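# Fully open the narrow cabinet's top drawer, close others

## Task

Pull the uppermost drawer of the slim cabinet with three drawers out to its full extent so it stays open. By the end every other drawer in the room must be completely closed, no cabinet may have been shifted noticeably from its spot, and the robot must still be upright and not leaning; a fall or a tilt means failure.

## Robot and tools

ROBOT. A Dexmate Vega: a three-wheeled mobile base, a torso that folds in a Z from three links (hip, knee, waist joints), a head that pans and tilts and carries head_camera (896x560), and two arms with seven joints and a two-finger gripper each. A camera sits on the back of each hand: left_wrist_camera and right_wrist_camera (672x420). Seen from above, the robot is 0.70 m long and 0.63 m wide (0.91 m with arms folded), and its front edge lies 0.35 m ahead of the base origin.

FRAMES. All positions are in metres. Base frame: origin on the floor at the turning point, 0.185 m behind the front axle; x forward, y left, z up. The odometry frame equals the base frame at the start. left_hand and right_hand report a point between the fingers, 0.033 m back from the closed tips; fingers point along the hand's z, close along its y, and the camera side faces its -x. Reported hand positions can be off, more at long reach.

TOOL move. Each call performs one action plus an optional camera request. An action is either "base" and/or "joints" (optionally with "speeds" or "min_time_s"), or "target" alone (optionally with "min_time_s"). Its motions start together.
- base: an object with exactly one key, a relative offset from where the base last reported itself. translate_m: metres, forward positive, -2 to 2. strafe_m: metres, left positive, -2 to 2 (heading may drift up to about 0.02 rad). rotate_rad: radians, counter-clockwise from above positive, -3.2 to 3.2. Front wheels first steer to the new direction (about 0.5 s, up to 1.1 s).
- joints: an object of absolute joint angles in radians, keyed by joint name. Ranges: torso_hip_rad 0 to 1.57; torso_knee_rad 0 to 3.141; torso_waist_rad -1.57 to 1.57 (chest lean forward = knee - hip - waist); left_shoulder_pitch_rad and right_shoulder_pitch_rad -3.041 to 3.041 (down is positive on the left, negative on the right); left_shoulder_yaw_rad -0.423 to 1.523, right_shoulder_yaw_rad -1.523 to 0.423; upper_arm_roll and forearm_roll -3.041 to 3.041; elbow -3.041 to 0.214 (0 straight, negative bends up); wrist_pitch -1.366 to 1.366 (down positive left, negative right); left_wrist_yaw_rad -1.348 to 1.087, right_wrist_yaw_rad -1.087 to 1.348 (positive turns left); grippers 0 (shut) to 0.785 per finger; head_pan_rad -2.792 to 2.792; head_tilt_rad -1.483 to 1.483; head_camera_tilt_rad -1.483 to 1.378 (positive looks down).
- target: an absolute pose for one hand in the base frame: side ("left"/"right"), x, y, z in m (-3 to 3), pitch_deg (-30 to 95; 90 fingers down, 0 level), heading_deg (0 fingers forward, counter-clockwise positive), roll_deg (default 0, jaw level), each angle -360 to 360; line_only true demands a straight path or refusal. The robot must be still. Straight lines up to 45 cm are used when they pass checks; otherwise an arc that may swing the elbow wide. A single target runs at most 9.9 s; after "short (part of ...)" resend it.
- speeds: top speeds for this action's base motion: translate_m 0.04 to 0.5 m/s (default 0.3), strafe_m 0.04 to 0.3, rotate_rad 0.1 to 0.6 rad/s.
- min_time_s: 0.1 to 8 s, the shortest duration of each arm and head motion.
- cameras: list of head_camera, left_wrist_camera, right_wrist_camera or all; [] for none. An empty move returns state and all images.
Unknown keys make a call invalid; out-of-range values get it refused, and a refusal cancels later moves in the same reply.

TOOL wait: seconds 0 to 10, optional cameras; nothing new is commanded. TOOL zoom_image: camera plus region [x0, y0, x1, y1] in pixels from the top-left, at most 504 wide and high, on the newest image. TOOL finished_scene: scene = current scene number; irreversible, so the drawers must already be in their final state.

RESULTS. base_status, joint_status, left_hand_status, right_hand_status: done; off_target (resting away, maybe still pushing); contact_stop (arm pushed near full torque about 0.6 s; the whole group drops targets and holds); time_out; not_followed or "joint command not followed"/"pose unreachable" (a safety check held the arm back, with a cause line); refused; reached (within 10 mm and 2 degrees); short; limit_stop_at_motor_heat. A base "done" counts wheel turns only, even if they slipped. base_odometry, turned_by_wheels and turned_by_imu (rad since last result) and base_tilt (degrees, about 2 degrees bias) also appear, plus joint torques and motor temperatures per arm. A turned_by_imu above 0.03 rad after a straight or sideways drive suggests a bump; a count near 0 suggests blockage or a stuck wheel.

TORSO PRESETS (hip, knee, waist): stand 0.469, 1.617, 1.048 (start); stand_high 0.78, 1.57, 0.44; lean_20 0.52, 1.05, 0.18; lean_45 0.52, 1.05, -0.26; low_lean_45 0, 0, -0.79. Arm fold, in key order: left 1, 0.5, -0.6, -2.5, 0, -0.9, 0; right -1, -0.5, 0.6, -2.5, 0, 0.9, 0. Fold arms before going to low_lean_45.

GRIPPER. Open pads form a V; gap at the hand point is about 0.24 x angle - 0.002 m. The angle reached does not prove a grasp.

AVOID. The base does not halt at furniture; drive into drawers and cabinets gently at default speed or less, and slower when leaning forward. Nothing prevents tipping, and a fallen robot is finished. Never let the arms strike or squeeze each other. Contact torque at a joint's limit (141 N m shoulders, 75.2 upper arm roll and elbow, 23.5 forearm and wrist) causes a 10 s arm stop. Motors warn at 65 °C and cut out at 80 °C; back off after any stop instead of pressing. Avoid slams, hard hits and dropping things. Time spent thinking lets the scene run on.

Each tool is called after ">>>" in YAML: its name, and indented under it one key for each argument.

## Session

>>> move:
  joints: {"head_camera_tilt_rad": 0.35}
  cameras: ["head_camera"]

>>> move:
  joints: {"head_pan_rad": -1.5}
  cameras: ["head_camera"]

>>> move:
  joints: {"head_pan_rad": 1.5}
  cameras: ["head_camera"]

>>> move:
  joints: {"head_pan_rad": 2.75}
  cameras: ["head_camera"]

Scene clock: 0.90 s.
Joint torques (N m): left_arm=[5.65 0.56 -0.66 -1.75 -0.07 -1.22 -0.08] | right_arm=[-4.47 -0.72 0.09 -1.72 0.09 2.1 -0.19]
Motor temperatures (°C): left_arm=[31 31 31 26 40 35 41] | right_arm=[29 27 32 31 36 36 33]
move: done
base_odometry: x=+0.000 y=+0.000 heading=+0.000
turned_by_wheels: +0.000
turned_by_imu: +0.000
base_tilt: forward=+0.1 right=+0.7
base_status: not commanded
joint_positions: torso_hip_rad=+0.469 torso_knee_rad=+1.617 torso_waist_rad=+1.048 left_shoulder_pitch_rad=+2.199 left_shoulder_yaw_rad=+0.008 left_upper_arm_roll_rad=-0.009 left_elbow_rad=-1.083 left_forearm_roll_rad=+0.016 left_wrist_pitch_rad=-0.484 left_wrist_yaw_rad=+0.004 left_gripper_rad=+0.005 right_shoulder_pitch_rad=-2.208 right_shoulder_yaw_rad=+0.017 right_upper_arm_roll_rad=-0.013 right_elbow_rad=-1.119 right_forearm_roll_rad=-0.015 right_wrist_pitch_rad=+0.484 right_wrist_yaw_rad=-0.019 right_gripper_rad=+0.005 head_pan_rad=+0.000 head_tilt_rad=+0.000 head_camera_tilt_rad=+0.350
joint_status: all done
chest: x=-0.0111 y=+0.0000 z=+1.4155 quat_wxyz=(+0.999, +0.000, +0.050, +0.000) (m; base frame)
left_hand: x=+0.1637 y=+0.2372 z=+0.6154 quat_wxyz=(+0.407, +0.009, +0.913, +0.007) pitch_deg=+41.9 heading_deg=+0.4 roll_deg=+1.6 back=up (m; base frame)
right_hand: x=+0.1747 y=-0.2171 z=+0.6263 quat_wxyz=(+0.419, +0.002, +0.908, +0.001) pitch_deg=+40.4 heading_deg=+0.0 roll_deg=+0.2 back=up (m; base frame)
pictures: head_camera

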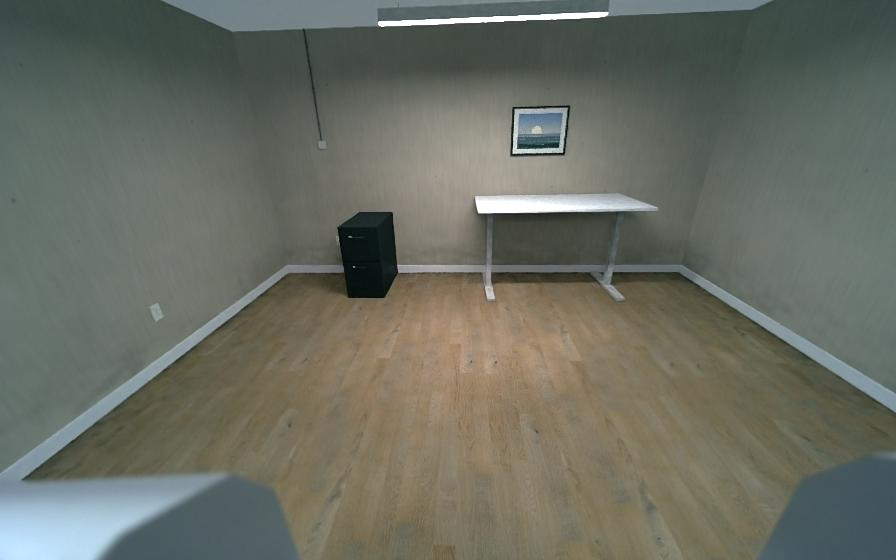

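Scene clock: 2.57 s.
Joint torques (N m): left_arm=[5.66 -0.61 -1.37 -2.66 0.07 -1.6 0.24] | right_arm=[-4.09 -1.57 0.39 -2.29 0.04 3.01 -0.12]
move: done
base_odometry: x=+0.000 y=+0.000 heading=+0.000
turned_by_wheels: +0.000
turned_by_imu: +0.000
base_tilt: forward=+0.0 right=+0.8
base_status: not commanded
joint_positions: torso_hip_rad=+0.469 torso_knee_rad=+1.617 torso_waist_rad=+1.048 left_shoulder_pitch_rad=+2.199 left_shoulder_yaw_rad=+0.008 left_upper_arm_roll_rad=-0.009 left_elbow_rad=-1.083 left_forearm_roll_rad=+0.016 left_wrist_pitch_rad=-0.484 left_wrist_yaw_rad=+0.004 left_gripper_rad=+0.005 right_shoulder_pitch_rad=-2.208 right_shoulder_yaw_rad=+0.017 right_upper_arm_roll_rad=-0.013 right_elbow_rad=-1.119 right_forearm_roll_rad=-0.015 right_wrist_pitch_rad=+0.484 right_wrist_yaw_rad=-0.019 right_gripper_rad=+0.005 head_pan_rad=-1.500 head_tilt_rad=+0.000 head_camera_tilt_rad=+0.350
joint_status: all done
chest: x=-0.0111 y=+0.0000 z=+1.4155 quat_wxyz=(+0.999, +0.000, +0.050, +0.000) (m; base frame)
left_hand: x=+0.1637 y=+0.2372 z=+0.6154 quat_wxyz=(+0.407, +0.009, +0.913, +0.007) pitch_deg=+41.9 heading_deg=+0.4 roll_deg=+1.6 back=up (m; base frame)
right_hand: x=+0.1747 y=-0.2171 z=+0.6263 quat_wxyz=(+0.419, +0.002, +0.908, +0.001) pitch_deg=+40.4 heading_deg=+0.0 roll_deg=+0.2 back=up (m; base frame)
pictures: head_camera

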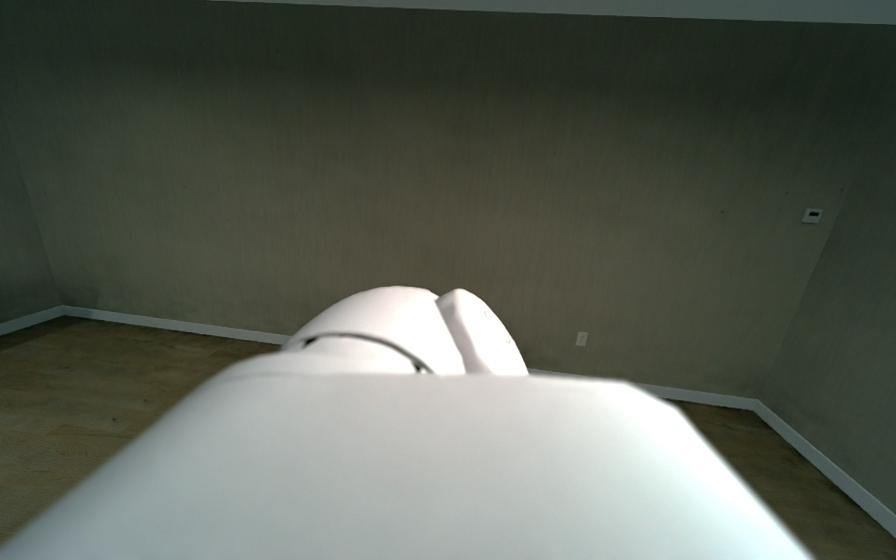

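Scene clock: 5.23 s.
Joint torques (N m): left_arm=[5.94 -0.19 -1.07 -1.63 -0.1 -1.56 -0.15] | right_arm=[-4.52 -0.69 0.36 -1.93 -0.09 2.01 -0.03]
move: done
base_odometry: x=+0.000 y=+0.000 heading=+0.000
turned_by_wheels: +0.000
turned_by_imu: +0.000
base_tilt: forward=+0.1 right=+0.8
base_status: not commanded
joint_positions: torso_hip_rad=+0.469 torso_knee_rad=+1.617 torso_waist_rad=+1.048 left_shoulder_pitch_rad=+2.199 left_shoulder_yaw_rad=+0.008 left_upper_arm_roll_rad=-0.009 left_elbow_rad=-1.083 left_forearm_roll_rad=+0.016 left_wrist_pitch_rad=-0.484 left_wrist_yaw_rad=+0.004 left_gripper_rad=+0.005 right_shoulder_pitch_rad=-2.208 right_shoulder_yaw_rad=+0.017 right_upper_arm_roll_rad=-0.013 right_elbow_rad=-1.119 right_forearm_roll_rad=-0.015 right_wrist_pitch_rad=+0.484 right_wrist_yaw_rad=-0.019 right_gripper_rad=+0.005 head_pan_rad=+1.500 head_tilt_rad=+0.000 head_camera_tilt_rad=+0.350
joint_status: all done
chest: x=-0.0111 y=+0.0000 z=+1.4155 quat_wxyz=(+0.999, +0.000, +0.050, +0.000) (m; base frame)
left_hand: x=+0.1637 y=+0.2372 z=+0.6154 quat_wxyz=(+0.407, +0.009, +0.913, +0.007) pitch_deg=+41.9 heading_deg=+0.4 roll_deg=+1.6 back=up (m; base frame)
right_hand: x=+0.1747 y=-0.2171 z=+0.6263 quat_wxyz=(+0.419, +0.002, +0.908, +0.001) pitch_deg=+40.4 heading_deg=+0.0 roll_deg=+0.2 back=up (m; base frame)
pictures: head_camera

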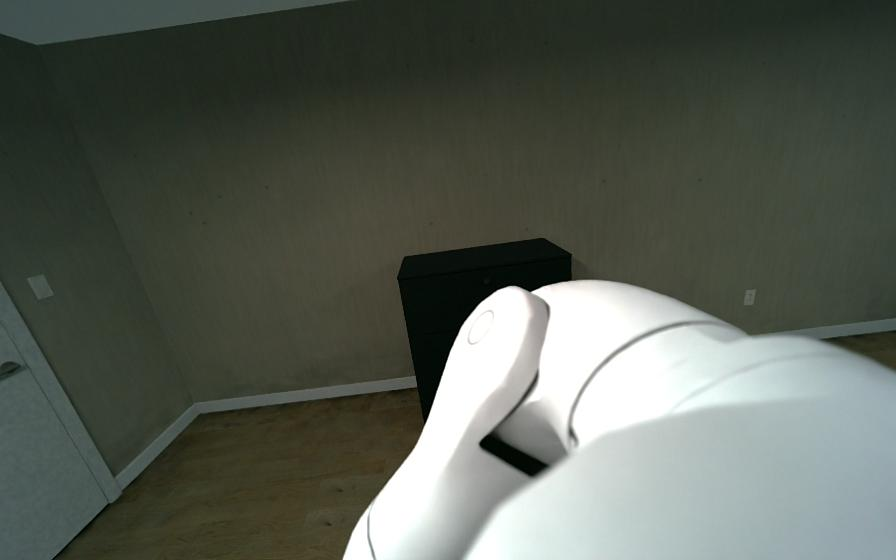

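Scene clock: 6.73 s.
Joint torques (N m): left_arm=[5.44 0.12 -1.03 -2.55 -0.08 -1.83 -0.15] | right_arm=[-5.9 -1.35 0.17 -1.04 -0.02 2.19 0.01]
move: done
base_odometry: x=+0.000 y=+0.000 heading=+0.000
turned_by_wheels: +0.000
turned_by_imu: +0.000
base_tilt: forward=+0.0 right=+0.8
base_status: not commanded
joint_positions: torso_hip_rad=+0.469 torso_knee_rad=+1.617 torso_waist_rad=+1.048 left_shoulder_pitch_rad=+2.199 left_shoulder_yaw_rad=+0.008 left_upper_arm_roll_rad=-0.009 left_elbow_rad=-1.083 left_forearm_roll_rad=+0.016 left_wrist_pitch_rad=-0.484 left_wrist_yaw_rad=+0.004 left_gripper_rad=+0.005 right_shoulder_pitch_rad=-2.208 right_shoulder_yaw_rad=+0.017 right_upper_arm_roll_rad=-0.013 right_elbow_rad=-1.119 right_forearm_roll_rad=-0.015 right_wrist_pitch_rad=+0.484 right_wrist_yaw_rad=-0.019 right_gripper_rad=+0.005 head_pan_rad=+2.750 head_tilt_rad=+0.000 head_camera_tilt_rad=+0.350
joint_status: all done
chest: x=-0.0111 y=+0.0000 z=+1.4155 quat_wxyz=(+0.999, +0.000, +0.050, +0.000) (m; base frame)
left_hand: x=+0.1637 y=+0.2372 z=+0.6154 quat_wxyz=(+0.407, +0.009, +0.913, +0.007) pitch_deg=+41.9 heading_deg=+0.4 roll_deg=+1.6 back=up (m; base frame)
right_hand: x=+0.1747 y=-0.2171 z=+0.6263 quat_wxyz=(+0.419, +0.002, +0.908, +0.001) pitch_deg=+40.4 heading_deg=+0.0 roll_deg=+0.2 back=up (m; base frame)
pictures: head_camera

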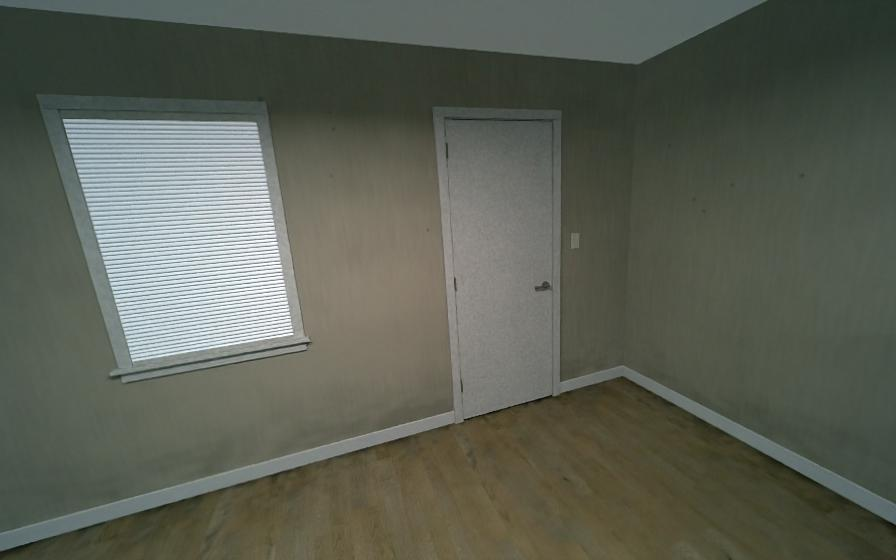

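>>> move:
  joints: {"head_pan_rad": -2.5}
  cameras: ["head_camera"]

Scene clock: 11.17 s.
Joint torques (N m): left_arm=[5.26 -0.63 -1.19 -2.35 0.07 -2 -0.02] | right_arm=[-5.34 -1.31 -0.01 -1.99 0.17 2.28 -0.01]
move: done
base_odometry: x=+0.000 y=+0.000 heading=+0.000
turned_by_wheels: +0.000
turned_by_imu: +0.000
base_tilt: forward=+0.0 right=+0.8
base_status: not commanded
joint_positions: torso_hip_rad=+0.469 torso_knee_rad=+1.617 torso_waist_rad=+1.048 left_shoulder_pitch_rad=+2.199 left_shoulder_yaw_rad=+0.008 left_upper_arm_roll_rad=-0.009 left_elbow_rad=-1.083 left_forearm_roll_rad=+0.016 left_wrist_pitch_rad=-0.484 left_wrist_yaw_rad=+0.004 left_gripper_rad=+0.005 right_shoulder_pitch_rad=-2.208 right_shoulder_yaw_rad=+0.017 right_upper_arm_roll_rad=-0.013 right_elbow_rad=-1.119 right_forearm_roll_rad=-0.015 right_wrist_pitch_rad=+0.484 right_wrist_yaw_rad=-0.019 right_gripper_rad=+0.005 head_pan_rad=-2.500 head_tilt_rad=+0.000 head_camera_tilt_rad=+0.350
joint_status: all done
chest: x=-0.0111 y=+0.0000 z=+1.4155 quat_wxyz=(+0.999, +0.000, +0.050, +0.000) (m; base frame)
left_hand: x=+0.1637 y=+0.2372 z=+0.6154 quat_wxyz=(+0.407, +0.009, +0.913, +0.007) pitch_deg=+41.9 heading_deg=+0.4 roll_deg=+1.6 back=up (m; base frame)
right_hand: x=+0.1747 y=-0.2171 z=+0.6263 quat_wxyz=(+0.419, +0.002, +0.908, +0.001) pitch_deg=+40.4 heading_deg=+0.0 roll_deg=+0.2 back=up (m; base frame)
pictures: head_camera

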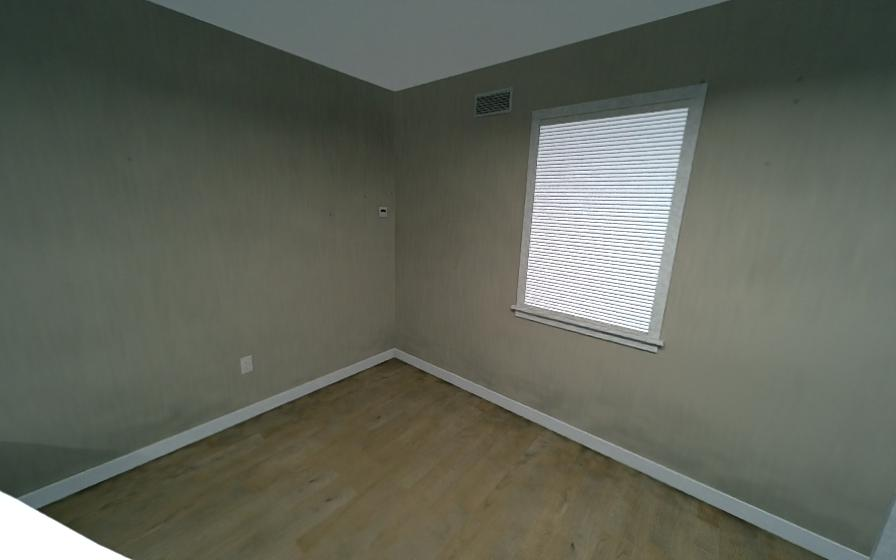

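>>> move:
  base: {"rotate_rad": -1.1}
  joints: {"head_pan_rad": 0.0, "head_camera_tilt_rad": 0.4}
  cameras: ["head_camera"]

Scene clock: 15.40 s.
Joint torques (N m): left_arm=[5.72 0.2 -1.43 -3.13 0.12 -1.67 0.06] | right_arm=[-5.42 -1.87 -0.03 -3.38 0.15 1.64 -0.16]
move: done
base_odometry: x=+0.001 y=+0.001 heading=-1.103
turned_by_wheels: -1.103
turned_by_imu: -1.097
base_tilt: forward=+0.1 right=+0.8
base_status: done
joint_positions: torso_hip_rad=+0.469 torso_knee_rad=+1.617 torso_waist_rad=+1.048 left_shoulder_pitch_rad=+2.199 left_shoulder_yaw_rad=+0.008 left_upper_arm_roll_rad=-0.009 left_elbow_rad=-1.083 left_forearm_roll_rad=+0.016 left_wrist_pitch_rad=-0.484 left_wrist_yaw_rad=+0.004 left_gripper_rad=+0.005 right_shoulder_pitch_rad=-2.208 right_shoulder_yaw_rad=+0.017 right_upper_arm_roll_rad=-0.013 right_elbow_rad=-1.119 right_forearm_roll_rad=-0.015 right_wrist_pitch_rad=+0.484 right_wrist_yaw_rad=-0.019 right_gripper_rad=+0.005 head_pan_rad=+0.000 head_tilt_rad=+0.000 head_camera_tilt_rad=+0.400
joint_status: all done
chest: x=-0.0111 y=+0.0000 z=+1.4155 quat_wxyz=(+0.999, +0.000, +0.050, +0.000) (m; base frame)
left_hand: x=+0.1637 y=+0.2372 z=+0.6154 quat_wxyz=(+0.407, +0.009, +0.913, +0.007) pitch_deg=+41.9 heading_deg=+0.4 roll_deg=+1.6 back=up (m; base frame)
right_hand: x=+0.1747 y=-0.2171 z=+0.6263 quat_wxyz=(+0.419, +0.002, +0.908, +0.001) pitch_deg=+40.4 heading_deg=+0.0 roll_deg=+0.2 back=up (m; base frame)
pictures: head_camera

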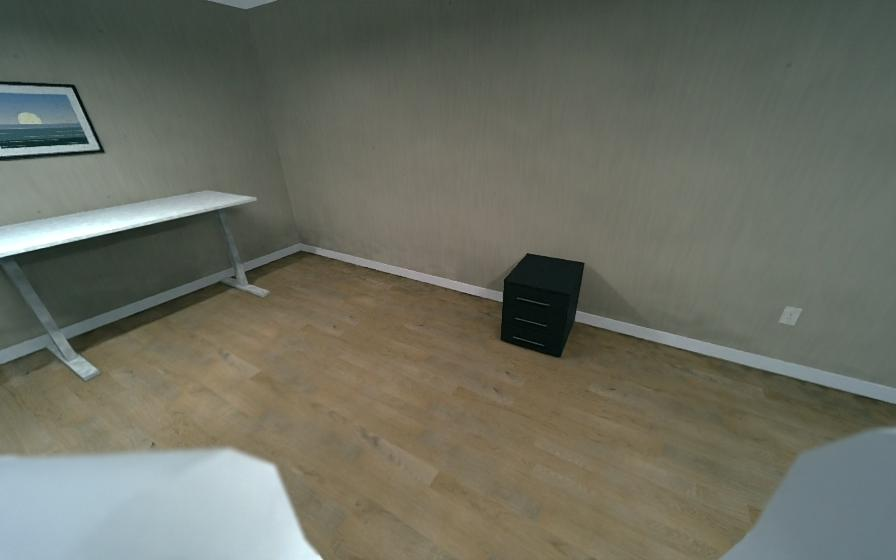

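>>> move:
  base: {"rotate_rad": -0.468}
  joints: {"torso_hip_rad": 0.52, "torso_knee_rad": 1.05, "torso_waist_rad": -0.26, "head_camera_tilt_rad": 0.0}
  cameras: ["head_camera"]

Scene clock: 22.80 s.
Joint torques (N m): left_arm=[20.41 -0.04 -0.82 2.25 -0.03 -0.51 -0.04] | right_arm=[-20.16 -0.22 0.15 3.17 -0.09 1.06 -0.11]
move: done
base_odometry: x=+0.002 y=+0.001 heading=-1.572
turned_by_wheels: -0.469
turned_by_imu: -0.466
base_tilt: forward=+0.0 right=+0.7
base_status: done
joint_positions: torso_hip_rad=+0.520 torso_knee_rad=+1.050 torso_waist_rad=-0.260 left_shoulder_pitch_rad=+2.199 left_shoulder_yaw_rad=+0.008 left_upper_arm_roll_rad=-0.009 left_elbow_rad=-1.083 left_forearm_roll_rad=+0.016 left_wrist_pitch_rad=-0.484 left_wrist_yaw_rad=+0.004 left_gripper_rad=+0.005 right_shoulder_pitch_rad=-2.208 right_shoulder_yaw_rad=+0.017 right_upper_arm_roll_rad=-0.013 right_elbow_rad=-1.119 right_forearm_roll_rad=-0.015 right_wrist_pitch_rad=+0.484 right_wrist_yaw_rad=-0.019 right_gripper_rad=+0.005 head_pan_rad=+0.000 head_tilt_rad=+0.000 head_camera_tilt_rad=+0.000
joint_status: all done
chest: x=+0.0407 y=+0.0000 z=+1.2164 quat_wxyz=(+0.923, +0.000, +0.385, +0.000) (m; base frame)
left_hand: x=-0.3336 y=+0.2372 z=+0.4880 quat_wxyz=(+0.074, +0.011, +0.997, +0.004) pitch_deg=+81.4 heading_deg=+2.2 roll_deg=+3.5 (m; base frame)
right_hand: x=-0.3183 y=-0.2171 z=+0.4894 quat_wxyz=(+0.088, +0.002, +0.996, +0.000) pitch_deg=+79.9 heading_deg=+0.1 roll_deg=+0.4 (m; base frame)
pictures: head_camera

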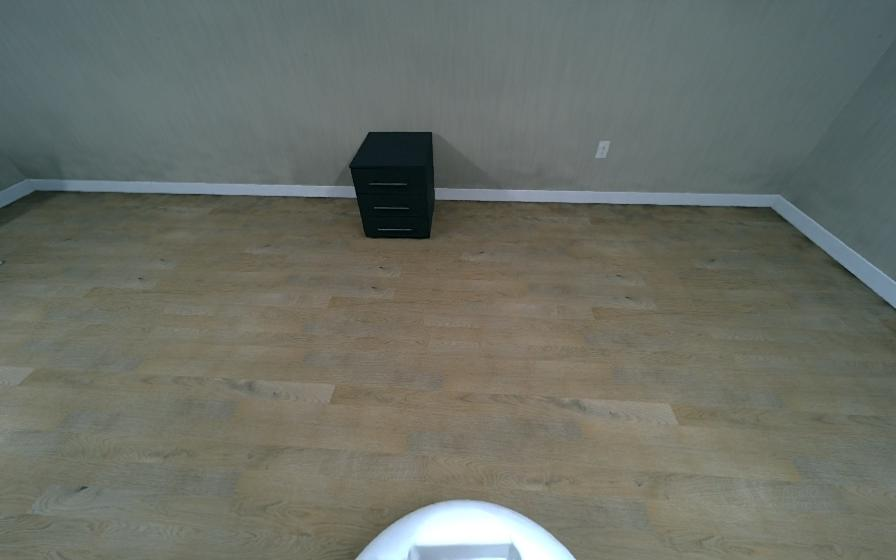

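>>> zoom_image:
  camera: "head_camera"
  region: [330, 120, 450, 250]

Scaled by 3.877 from the camera's 896x560 image, which has a finer 960x600 frame.

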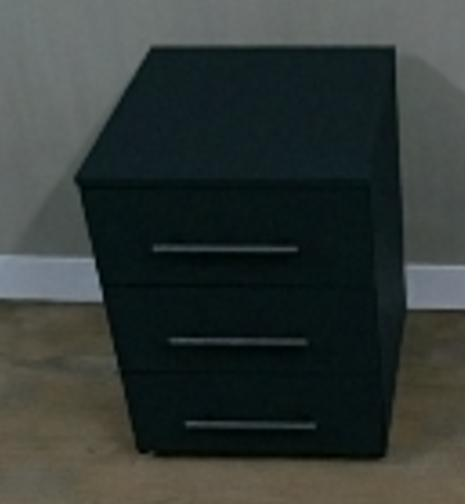

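>>> move:
  base: {"strafe_m": 0.185}

>>> move:
  base: {"translate_m": 0.9}
  joints: {"left_shoulder_pitch_rad": -0.66, "left_shoulder_yaw_rad": -0.40, "left_upper_arm_roll_rad": -2.9, "left_elbow_rad": -1.4, "left_forearm_roll_rad": 1.11, "left_wrist_pitch_rad": 0.1, "left_wrist_yaw_rad": -0.2, "left_gripper_rad": 0.17}
  cameras: ["head_camera", "left_wrist_camera"]

Scene clock: 26.80 s.
Joint torques (N m): left_arm=[20.56 -0.29 -0.69 2.25 0.04 -0.89 -0.04] | right_arm=[-20.02 -1.67 0.14 2.69 0.02 1.11 0.04]
move: done
base_odometry: x=+0.186 y=+0.001 heading=-1.568
turned_by_wheels: +0.004
turned_by_imu: +0.002
base_tilt: forward=+0.0 right=+0.7
base_status: done
joint_positions: torso_hip_rad=+0.520 torso_knee_rad=+1.050 torso_waist_rad=-0.260 left_shoulder_pitch_rad=+2.199 left_shoulder_yaw_rad=+0.008 left_upper_arm_roll_rad=-0.009 left_elbow_rad=-1.083 left_forearm_roll_rad=+0.016 left_wrist_pitch_rad=-0.484 left_wrist_yaw_rad=+0.004 left_gripper_rad=+0.005 right_shoulder_pitch_rad=-2.208 right_shoulder_yaw_rad=+0.017 right_upper_arm_roll_rad=-0.013 right_elbow_rad=-1.119 right_forearm_roll_rad=-0.015 right_wrist_pitch_rad=+0.484 right_wrist_yaw_rad=-0.019 right_gripper_rad=+0.005 head_pan_rad=+0.000 head_tilt_rad=+0.000 head_camera_tilt_rad=+0.000
joint_status: not commanded
chest: x=+0.0407 y=+0.0000 z=+1.2164 quat_wxyz=(+0.923, +0.000, +0.385, +0.000) (m; base frame)
left_hand: x=-0.3336 y=+0.2372 z=+0.4880 quat_wxyz=(+0.074, +0.011, +0.997, +0.004) pitch_deg=+81.4 heading_deg=+2.2 roll_deg=+3.5 (m; base frame)
right_hand: x=-0.3183 y=-0.2171 z=+0.4894 quat_wxyz=(+0.088, +0.002, +0.996, +0.000) pitch_deg=+79.9 heading_deg=+0.1 roll_deg=+0.4 (m; base frame)
pictures: none

Scene clock: 37.40 s.
Joint torques (N m): left_arm=[-26.46 -2.04 -0.87 1.17 0.14 -0.11 -0.44] | right_arm=[-19.76 -1.15 0.01 1.87 0.19 0.95 0.13]
move: done
base_odometry: x=+0.189 y=-0.899 heading=-1.569
turned_by_wheels: -0.001
turned_by_imu: -0.002
base_tilt: forward=+0.1 right=+0.7
base_status: done
joint_positions: torso_hip_rad=+0.520 torso_knee_rad=+1.050 torso_waist_rad=-0.260 left_shoulder_pitch_rad=-0.656 left_shoulder_yaw_rad=-0.399 left_upper_arm_roll_rad=-2.896 left_elbow_rad=-1.399 left_forearm_roll_rad=+1.108 left_wrist_pitch_rad=+0.099 left_wrist_yaw_rad=-0.199 left_gripper_rad=+0.170 right_shoulder_pitch_rad=-2.208 right_shoulder_yaw_rad=+0.017 right_upper_arm_roll_rad=-0.013 right_elbow_rad=-1.119 right_forearm_roll_rad=-0.015 right_wrist_pitch_rad=+0.484 right_wrist_yaw_rad=-0.019 right_gripper_rad=+0.005 head_pan_rad=+0.000 head_tilt_rad=+0.000 head_camera_tilt_rad=+0.000
joint_status: all done
chest: x=+0.0407 y=+0.0000 z=+1.2164 quat_wxyz=(+0.923, +0.000, +0.385, +0.000) (m; base frame)
left_hand: x=+0.5091 y=+0.1824 z=+0.4946 quat_wxyz=(+0.134, -0.705, +0.690, -0.094) pitch_deg=+71.1 heading_deg=+10.6 roll_deg=-80.6 (m; base frame)
right_hand: x=-0.3183 y=-0.2171 z=+0.4894 quat_wxyz=(+0.088, +0.002, +0.996, +0.000) pitch_deg=+79.9 heading_deg=+0.1 roll_deg=+0.4 (m; base frame)
pictures: head_camera, left_wrist_camera

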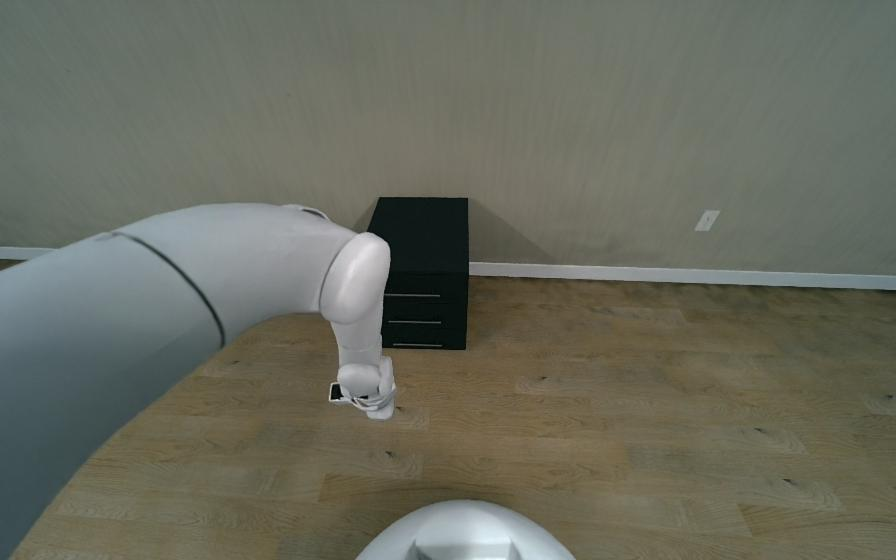

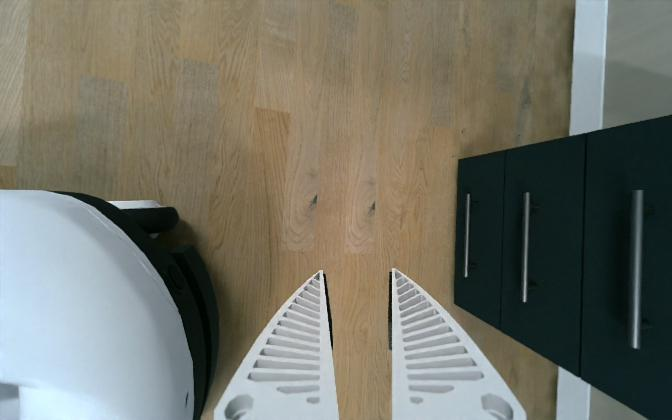

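>>> move:
  target: {"side":"left","x":0.50,"y":0.14,"z":0.50,"pitch_deg":70,"heading_deg":0,"roll_deg":-90}
  cameras: ["head_camera","left_wrist_camera"]

Scene clock: 40.20 s.
Joint torques (N m): left_arm=[-29.41 -2.9 -2.02 1.3 0.12 0.51 -0.59] | right_arm=[-20.28 -0.48 0.43 2.09 -0.01 1.39 -0.19]
move: done
base_odometry: x=+0.189 y=-0.899 heading=-1.569
turned_by_wheels: +0.000
turned_by_imu: +0.000
base_tilt: forward=+0.1 right=+0.8
base_status: not commanded
joint_positions: torso_hip_rad=+0.520 torso_knee_rad=+1.050 torso_waist_rad=-0.260 left_shoulder_pitch_rad=-0.681 left_shoulder_yaw_rad=-0.422 left_upper_arm_roll_rad=-2.955 left_elbow_rad=-1.450 left_forearm_roll_rad=+1.125 left_wrist_pitch_rad=+0.116 left_wrist_yaw_rad=-0.269 left_gripper_rad=+0.170 right_shoulder_pitch_rad=-2.208 right_shoulder_yaw_rad=+0.017 right_upper_arm_roll_rad=-0.013 right_elbow_rad=-1.119 right_forearm_roll_rad=-0.015 right_wrist_pitch_rad=+0.484 right_wrist_yaw_rad=-0.019 right_gripper_rad=+0.005 head_pan_rad=+0.000 head_tilt_rad=+0.000 head_camera_tilt_rad=+0.000
joint_status: not commanded
chest: x=+0.0407 y=+0.0000 z=+1.2164 quat_wxyz=(+0.923, +0.000, +0.385, +0.000) (m; base frame)
left_hand: x=+0.5004 y=+0.1423 z=+0.4996 quat_wxyz=(+0.123, -0.697, +0.696, -0.121) pitch_deg=+70.1 heading_deg=+0.5 roll_deg=-89.5 (m; base frame)
left_hand_status: reached (straight line, planned for 0.6 s): 2 mm and 0.2 deg off.
right_hand: x=-0.3183 y=-0.2171 z=+0.4894 quat_wxyz=(+0.088, +0.002, +0.996, +0.000) pitch_deg=+79.9 heading_deg=+0.1 roll_deg=+0.4 (m; base frame)
pictures: head_camera, left_wrist_camera

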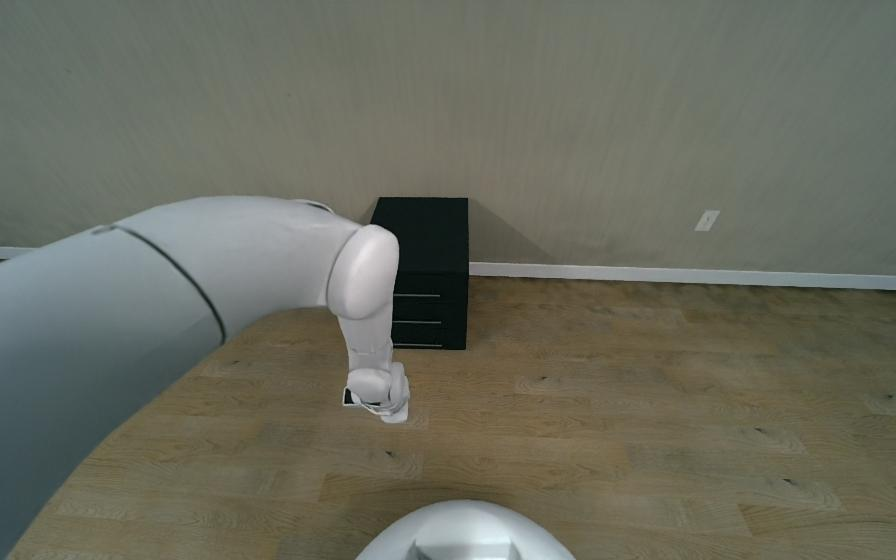

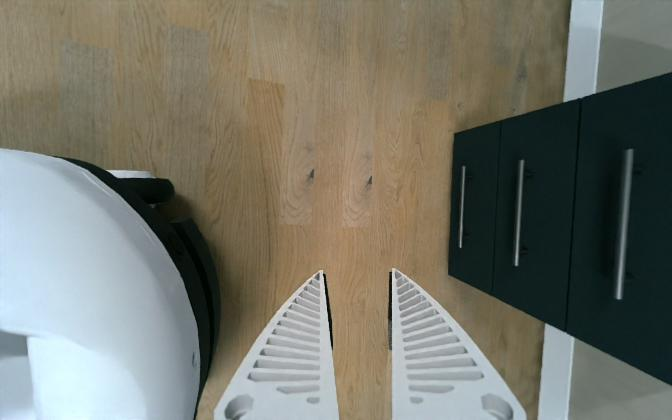

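>>> move:
  base: {"translate_m":0.38}
  cameras: ["head_camera","left_wrist_camera"]

Scene clock: 43.50 s.
Joint torques (N m): left_arm=[-27.17 -4.09 -1.86 1.5 0.17 -0.75 -0.63] | right_arm=[-20.63 -2.4 0.21 2.4 0.17 -0.11 -0.09]
move: done
base_odometry: x=+0.190 y=-1.279 heading=-1.570
turned_by_wheels: -0.001
turned_by_imu: -0.001
base_tilt: forward=+0.1 right=+0.7
base_status: done
joint_positions: torso_hip_rad=+0.520 torso_knee_rad=+1.050 torso_waist_rad=-0.260 left_shoulder_pitch_rad=-0.682 left_shoulder_yaw_rad=-0.423 left_upper_arm_roll_rad=-2.958 left_elbow_rad=-1.453 left_forearm_roll_rad=+1.126 left_wrist_pitch_rad=+0.117 left_wrist_yaw_rad=-0.273 left_gripper_rad=+0.170 right_shoulder_pitch_rad=-2.208 right_shoulder_yaw_rad=+0.017 right_upper_arm_roll_rad=-0.013 right_elbow_rad=-1.119 right_forearm_roll_rad=-0.015 right_wrist_pitch_rad=+0.484 right_wrist_yaw_rad=-0.019 right_gripper_rad=+0.005 head_pan_rad=+0.000 head_tilt_rad=+0.000 head_camera_tilt_rad=+0.000
joint_status: not commanded
chest: x=+0.0407 y=+0.0000 z=+1.2164 quat_wxyz=(+0.923, +0.000, +0.385, +0.000) (m; base frame)
left_hand: x=+0.4999 y=+0.1403 z=+0.4999 quat_wxyz=(+0.123, -0.696, +0.696, -0.123) pitch_deg=+70.0 heading_deg=+0.1 roll_deg=-90.0 (m; base frame)
right_hand: x=-0.3183 y=-0.2171 z=+0.4894 quat_wxyz=(+0.088, +0.002, +0.996, +0.000) pitch_deg=+79.9 heading_deg=+0.1 roll_deg=+0.4 (m; base frame)
pictures: head_camera, left_wrist_camera

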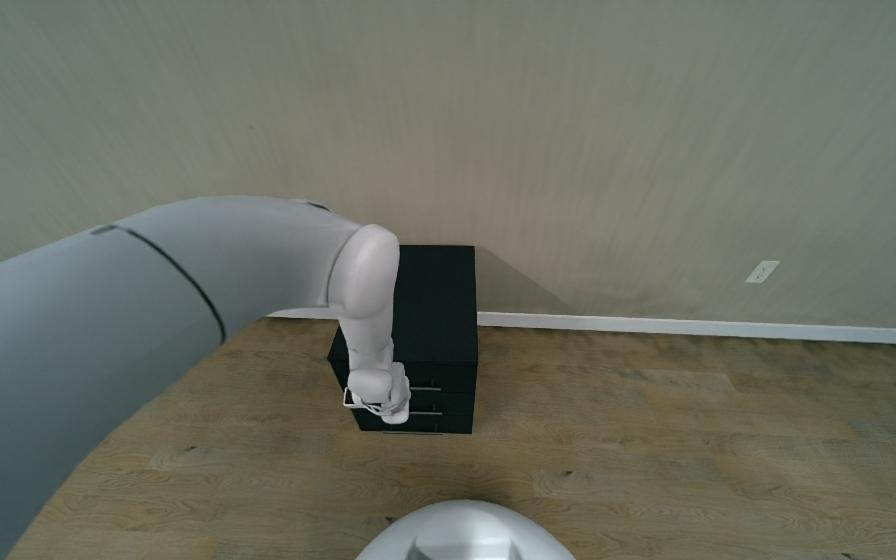

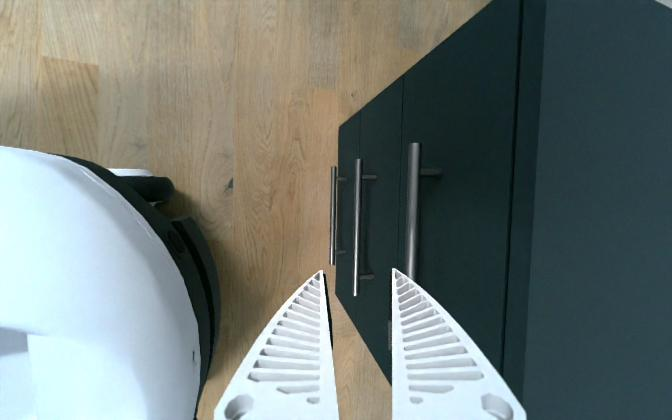

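>>> move:
  base: {"translate_m":0.042}

>>> move:
  target: {"side":"left","x":0.53,"y":0.14,"z":0.48,"pitch_deg":70,"heading_deg":0,"roll_deg":-90,"line_only":true}
  cameras: ["head_camera","left_wrist_camera"]

Scene clock: 45.10 s.
Joint torques (N m): left_arm=[-27.24 -1.57 -1.49 1.15 0.37 -0.16 -0.66] | right_arm=[-20.07 -1.09 -0.51 2.54 0.06 0.13 -0.05]
move: done
base_odometry: x=+0.190 y=-1.321 heading=-1.570
turned_by_wheels: -0.001
turned_by_imu: -0.001
base_tilt: forward=+0.0 right=+0.7
base_status: done
joint_positions: torso_hip_rad=+0.520 torso_knee_rad=+1.050 torso_waist_rad=-0.260 left_shoulder_pitch_rad=-0.682 left_shoulder_yaw_rad=-0.423 left_upper_arm_roll_rad=-2.958 left_elbow_rad=-1.453 left_forearm_roll_rad=+1.126 left_wrist_pitch_rad=+0.117 left_wrist_yaw_rad=-0.273 left_gripper_rad=+0.170 right_shoulder_pitch_rad=-2.208 right_shoulder_yaw_rad=+0.017 right_upper_arm_roll_rad=-0.013 right_elbow_rad=-1.119 right_forearm_roll_rad=-0.015 right_wrist_pitch_rad=+0.484 right_wrist_yaw_rad=-0.019 right_gripper_rad=+0.005 head_pan_rad=+0.000 head_tilt_rad=+0.000 head_camera_tilt_rad=+0.000
joint_status: not commanded
chest: x=+0.0408 y=+0.0000 z=+1.2164 quat_wxyz=(+0.923, +0.000, +0.385, +0.000) (m; base frame)
left_hand: x=+0.4999 y=+0.1402 z=+0.4999 quat_wxyz=(+0.123, -0.696, +0.696, -0.123) pitch_deg=+70.0 heading_deg=+0.0 roll_deg=-90.0 (m; base frame)
right_hand: x=-0.3183 y=-0.2171 z=+0.4894 quat_wxyz=(+0.088, +0.002, +0.996, +0.000) pitch_deg=+79.9 heading_deg=+0.1 roll_deg=+0.4 (m; base frame)
pictures: none

Scene clock: 47.30 s.
Joint torques (N m): left_arm=[-19.62 1.3 4.42 2.91 0.31 0.03 -0.26] | right_arm=[-20.9 -2.2 0.35 3.15 0.19 0.62 0.09]
move: done
base_odometry: x=+0.190 y=-1.321 heading=-1.570
turned_by_wheels: +0.000
turned_by_imu: +0.000
base_tilt: forward=+0.1 right=+0.7
base_status: not commanded
joint_positions: torso_hip_rad=+0.520 torso_knee_rad=+1.050 torso_waist_rad=-0.260 left_shoulder_pitch_rad=-0.587 left_shoulder_yaw_rad=-0.389 left_upper_arm_roll_rad=-2.916 left_elbow_rad=-1.247 left_forearm_roll_rad=+1.130 left_wrist_pitch_rad=+0.076 left_wrist_yaw_rad=-0.167 left_gripper_rad=+0.170 right_shoulder_pitch_rad=-2.208 right_shoulder_yaw_rad=+0.017 right_upper_arm_roll_rad=-0.013 right_elbow_rad=-1.119 right_forearm_roll_rad=-0.015 right_wrist_pitch_rad=+0.484 right_wrist_yaw_rad=-0.019 right_gripper_rad=+0.005 head_pan_rad=+0.000 head_tilt_rad=+0.000 head_camera_tilt_rad=+0.000
joint_status: not commanded
chest: x=+0.0408 y=+0.0000 z=+1.2164 quat_wxyz=(+0.923, +0.000, +0.385, +0.000) (m; base frame)
left_hand: x=+0.5294 y=+0.1398 z=+0.4804 quat_wxyz=(+0.123, -0.696, +0.696, -0.123) pitch_deg=+70.0 heading_deg=-0.1 roll_deg=+89.9 (m; base frame)
left_hand_status: reached (straight line, planned for 1.0 s): 1 mm and 0.0 deg off.
right_hand: x=-0.3183 y=-0.2171 z=+0.4894 quat_wxyz=(+0.088, +0.002, +0.996, +0.000) pitch_deg=+79.9 heading_deg=+0.1 roll_deg=+0.4 (m; base frame)
pictures: head_camera, left_wrist_camera

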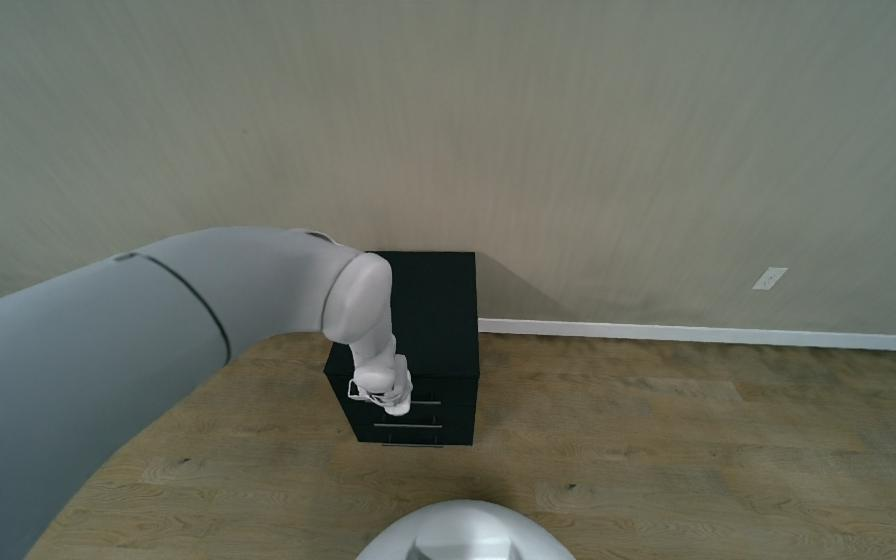

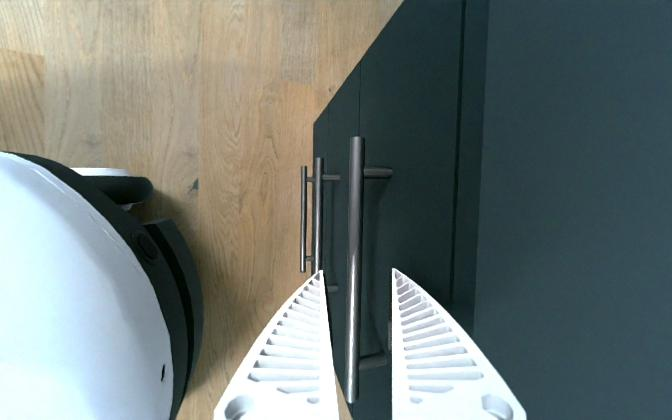

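>>> move:
  target: {"side":"left","x":0.551,"y":0.14,"z":0.423,"pitch_deg":70,"heading_deg":0,"roll_deg":90,"line_only":true}
  cameras: ["left_wrist_camera"]

>>> move:
  joints: {"left_gripper_rad":0.0}
  cameras: ["head_camera","left_wrist_camera"]

Scene clock: 50.73 s.
Joint torques (N m): left_arm=[-28.14 0.07 5.62 7.98 0.73 0.3 -2.42] | right_arm=[-21.13 -0.44 0.11 1.33 0.07 0.13 -0.09]
move: done
base_odometry: x=+0.190 y=-1.321 heading=-1.570
turned_by_wheels: +0.000
turned_by_imu: +0.000
base_tilt: forward=+0.0 right=+0.8
base_status: not commanded
joint_positions: torso_hip_rad=+0.520 torso_knee_rad=+1.050 torso_waist_rad=-0.260 left_shoulder_pitch_rad=-0.279 left_shoulder_yaw_rad=-0.302 left_upper_arm_roll_rad=-2.829 left_elbow_rad=-0.721 left_forearm_roll_rad=+1.141 left_wrist_pitch_rad=-0.030 left_wrist_yaw_rad=+0.033 left_gripper_rad=+0.170 right_shoulder_pitch_rad=-2.208 right_shoulder_yaw_rad=+0.017 right_upper_arm_roll_rad=-0.013 right_elbow_rad=-1.119 right_forearm_roll_rad=-0.015 right_wrist_pitch_rad=+0.484 right_wrist_yaw_rad=-0.019 right_gripper_rad=+0.005 head_pan_rad=+0.000 head_tilt_rad=+0.000 head_camera_tilt_rad=+0.000
joint_status: not commanded
chest: x=+0.0407 y=+0.0000 z=+1.2164 quat_wxyz=(+0.923, +0.000, +0.385, +0.000) (m; base frame)
left_hand: x=+0.5501 y=+0.1400 z=+0.4230 quat_wxyz=(+0.122, -0.697, +0.696, -0.122) pitch_deg=+70.1 heading_deg=+0.0 roll_deg=+90.0 (m; base frame)
left_hand_status: reached (straight line, planned for 2.0 s): 1 mm and 0.1 deg off.
right_hand: x=-0.3183 y=-0.2171 z=+0.4894 quat_wxyz=(+0.088, +0.002, +0.996, +0.000) pitch_deg=+79.9 heading_deg=+0.1 roll_deg=+0.4 (m; base frame)
pictures: left_wrist_camera

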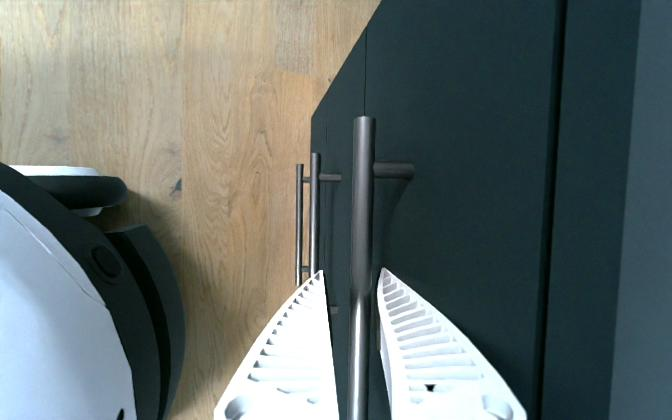

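Scene clock: 51.40 s.
Joint torques (N m): left_arm=[-23.93 0.37 3.78 5.97 0.26 -0.75 -0.75] | right_arm=[-20.69 -1.48 0.15 2.7 0.01 0.06 0.03]
move: done
base_odometry: x=+0.190 y=-1.321 heading=-1.570
turned_by_wheels: +0.000
turned_by_imu: +0.000
base_tilt: forward=+0.0 right=+0.8
base_status: not commanded
joint_positions: torso_hip_rad=+0.520 torso_knee_rad=+1.050 torso_waist_rad=-0.260 left_shoulder_pitch_rad=-0.277 left_shoulder_yaw_rad=-0.301 left_upper_arm_roll_rad=-2.829 left_elbow_rad=-0.718 left_forearm_roll_rad=+1.141 left_wrist_pitch_rad=-0.030 left_wrist_yaw_rad=+0.033 left_gripper_rad=+0.000 right_shoulder_pitch_rad=-2.208 right_shoulder_yaw_rad=+0.017 right_upper_arm_roll_rad=-0.013 right_elbow_rad=-1.119 right_forearm_roll_rad=-0.015 right_wrist_pitch_rad=+0.484 right_wrist_yaw_rad=-0.019 right_gripper_rad=+0.005 head_pan_rad=+0.000 head_tilt_rad=+0.000 head_camera_tilt_rad=+0.000
joint_status: all done
chest: x=+0.0408 y=+0.0000 z=+1.2164 quat_wxyz=(+0.923, +0.000, +0.385, +0.000) (m; base frame)
left_hand: x=+0.5506 y=+0.1398 z=+0.4229 quat_wxyz=(+0.122, -0.696, +0.696, -0.123) pitch_deg=+70.0 heading_deg=+0.0 roll_deg=+90.0 (m; base frame)
right_hand: x=-0.3183 y=-0.2171 z=+0.4895 quat_wxyz=(+0.088, +0.002, +0.996, +0.000) pitch_deg=+80.0 heading_deg=+0.1 roll_deg=+0.4 (m; base frame)
pictures: head_camera, left_wrist_camera

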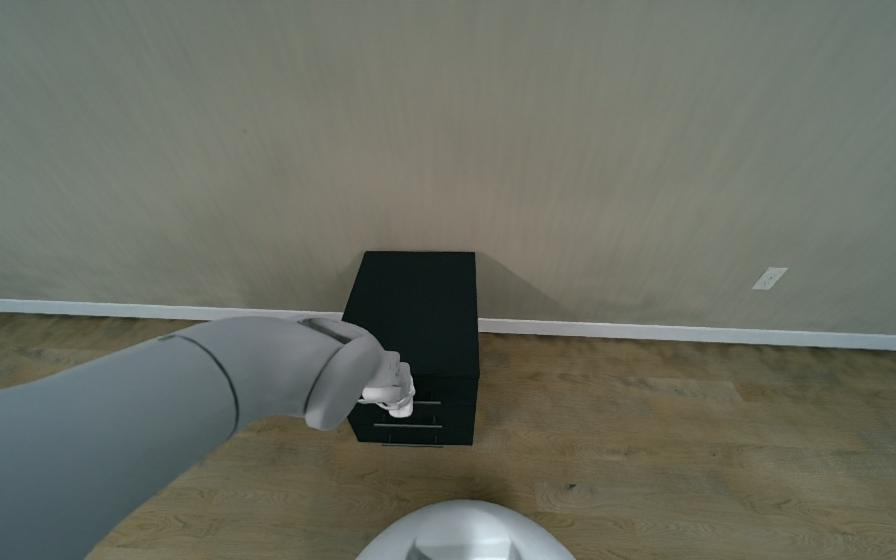

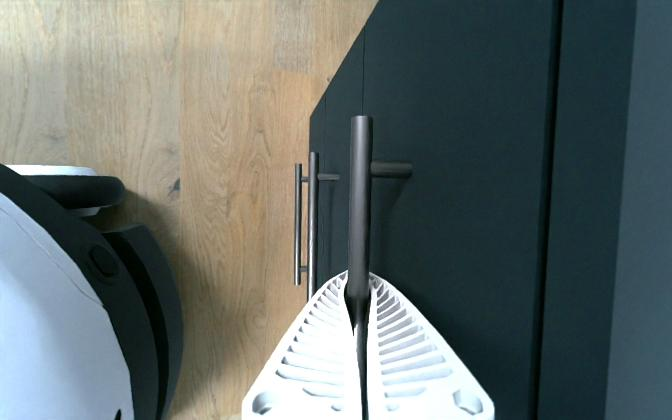

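>>> move:
  base: {"translate_m":-0.32}
  speeds: {"translate_m":0.1}
  cameras: ["head_camera","left_wrist_camera"]

Scene clock: 55.73 s.
Joint torques (N m): left_arm=[-16.18 -10.4 -2.8 5.06 -0.1 4.33 0.3] | right_arm=[-21.25 -0.6 -0.05 2.47 0.08 0.99 0.05]
move: done
base_odometry: x=+0.190 y=-1.001 heading=-1.571
turned_by_wheels: -0.001
turned_by_imu: +0.000
base_tilt: forward=+0.0 right=+0.8
base_status: done
joint_positions: torso_hip_rad=+0.520 torso_knee_rad=+1.050 torso_waist_rad=-0.260 left_shoulder_pitch_rad=-0.277 left_shoulder_yaw_rad=-0.301 left_upper_arm_roll_rad=-2.828 left_elbow_rad=-0.717 left_forearm_roll_rad=+1.141 left_wrist_pitch_rad=-0.031 left_wrist_yaw_rad=+0.033 left_gripper_rad=+0.000 right_shoulder_pitch_rad=-2.208 right_shoulder_yaw_rad=+0.017 right_upper_arm_roll_rad=-0.013 right_elbow_rad=-1.119 right_forearm_roll_rad=-0.015 right_wrist_pitch_rad=+0.484 right_wrist_yaw_rad=-0.019 right_gripper_rad=+0.005 head_pan_rad=+0.000 head_tilt_rad=+0.000 head_camera_tilt_rad=+0.000
joint_status: not commanded
chest: x=+0.0406 y=+0.0000 z=+1.2164 quat_wxyz=(+0.923, +0.000, +0.385, +0.000) (m; base frame)
left_hand: x=+0.5511 y=+0.1409 z=+0.4232 quat_wxyz=(+0.124, -0.696, +0.696, -0.122) pitch_deg=+70.0 heading_deg=+0.3 roll_deg=-89.7 (m; base frame)
right_hand: x=-0.3183 y=-0.2171 z=+0.4894 quat_wxyz=(+0.088, +0.002, +0.996, +0.000) pitch_deg=+79.9 heading_deg=+0.1 roll_deg=+0.4 (m; base frame)
pictures: head_camera, left_wrist_camera

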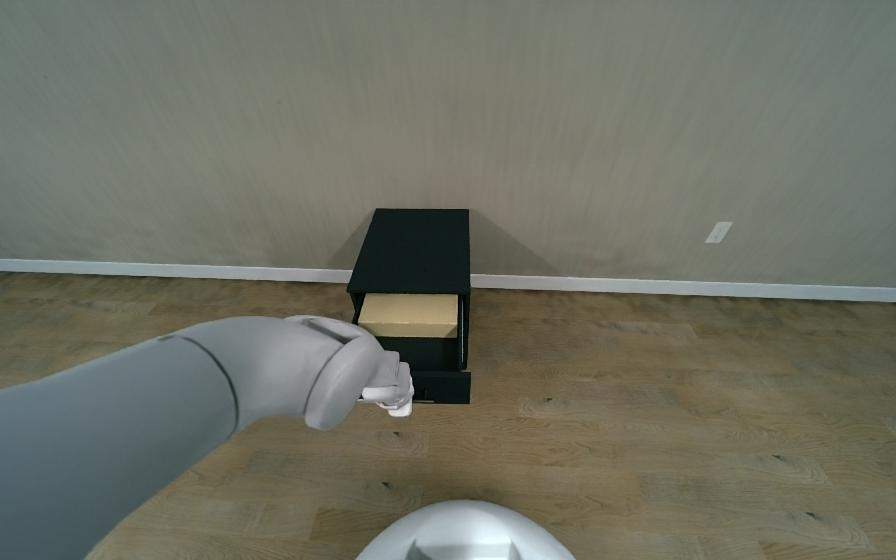

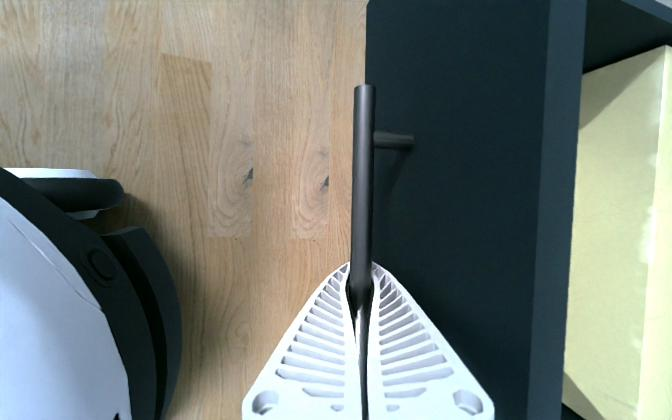

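>>> move:
  base: {"translate_m":-0.03}
  speeds: {"translate_m":0.05}
  cameras: ["head_camera","left_wrist_camera"]

Scene clock: 57.27 s.
Joint torques (N m): left_arm=[-16.76 -10.09 -4.6 3.94 0.13 3.04 0.02] | right_arm=[-21.15 -1.43 -0.23 1.71 0.21 0.53 -0.06]
move: done
base_odometry: x=+0.190 y=-0.971 heading=-1.572
turned_by_wheels: -0.001
turned_by_imu: -0.001
base_tilt: forward=+0.0 right=+0.7
base_status: done
joint_positions: torso_hip_rad=+0.520 torso_knee_rad=+1.050 torso_waist_rad=-0.260 left_shoulder_pitch_rad=-0.277 left_shoulder_yaw_rad=-0.301 left_upper_arm_roll_rad=-2.828 left_elbow_rad=-0.717 left_forearm_roll_rad=+1.141 left_wrist_pitch_rad=-0.031 left_wrist_yaw_rad=+0.033 left_gripper_rad=+0.000 right_shoulder_pitch_rad=-2.208 right_shoulder_yaw_rad=+0.017 right_upper_arm_roll_rad=-0.013 right_elbow_rad=-1.119 right_forearm_roll_rad=-0.015 right_wrist_pitch_rad=+0.484 right_wrist_yaw_rad=-0.019 right_gripper_rad=+0.005 head_pan_rad=+0.000 head_tilt_rad=+0.000 head_camera_tilt_rad=+0.000
joint_status: not commanded
chest: x=+0.0407 y=+0.0000 z=+1.2164 quat_wxyz=(+0.923, +0.000, +0.385, +0.000) (m; base frame)
left_hand: x=+0.5512 y=+0.1409 z=+0.4232 quat_wxyz=(+0.124, -0.696, +0.696, -0.122) pitch_deg=+70.0 heading_deg=+0.3 roll_deg=-89.8 (m; base frame)
right_hand: x=-0.3183 y=-0.2171 z=+0.4894 quat_wxyz=(+0.088, +0.002, +0.996, +0.000) pitch_deg=+79.9 heading_deg=+0.1 roll_deg=+0.4 (m; base frame)
pictures: head_camera, left_wrist_camera

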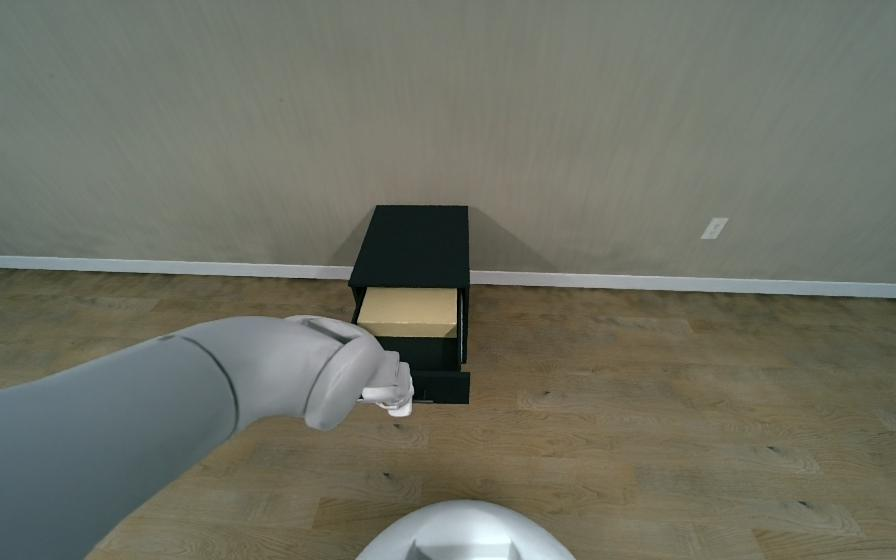

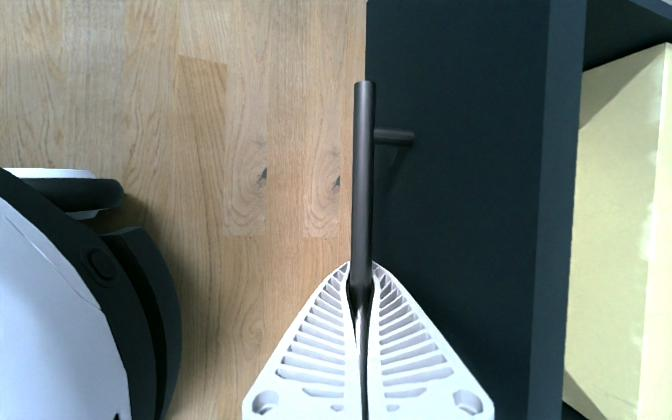

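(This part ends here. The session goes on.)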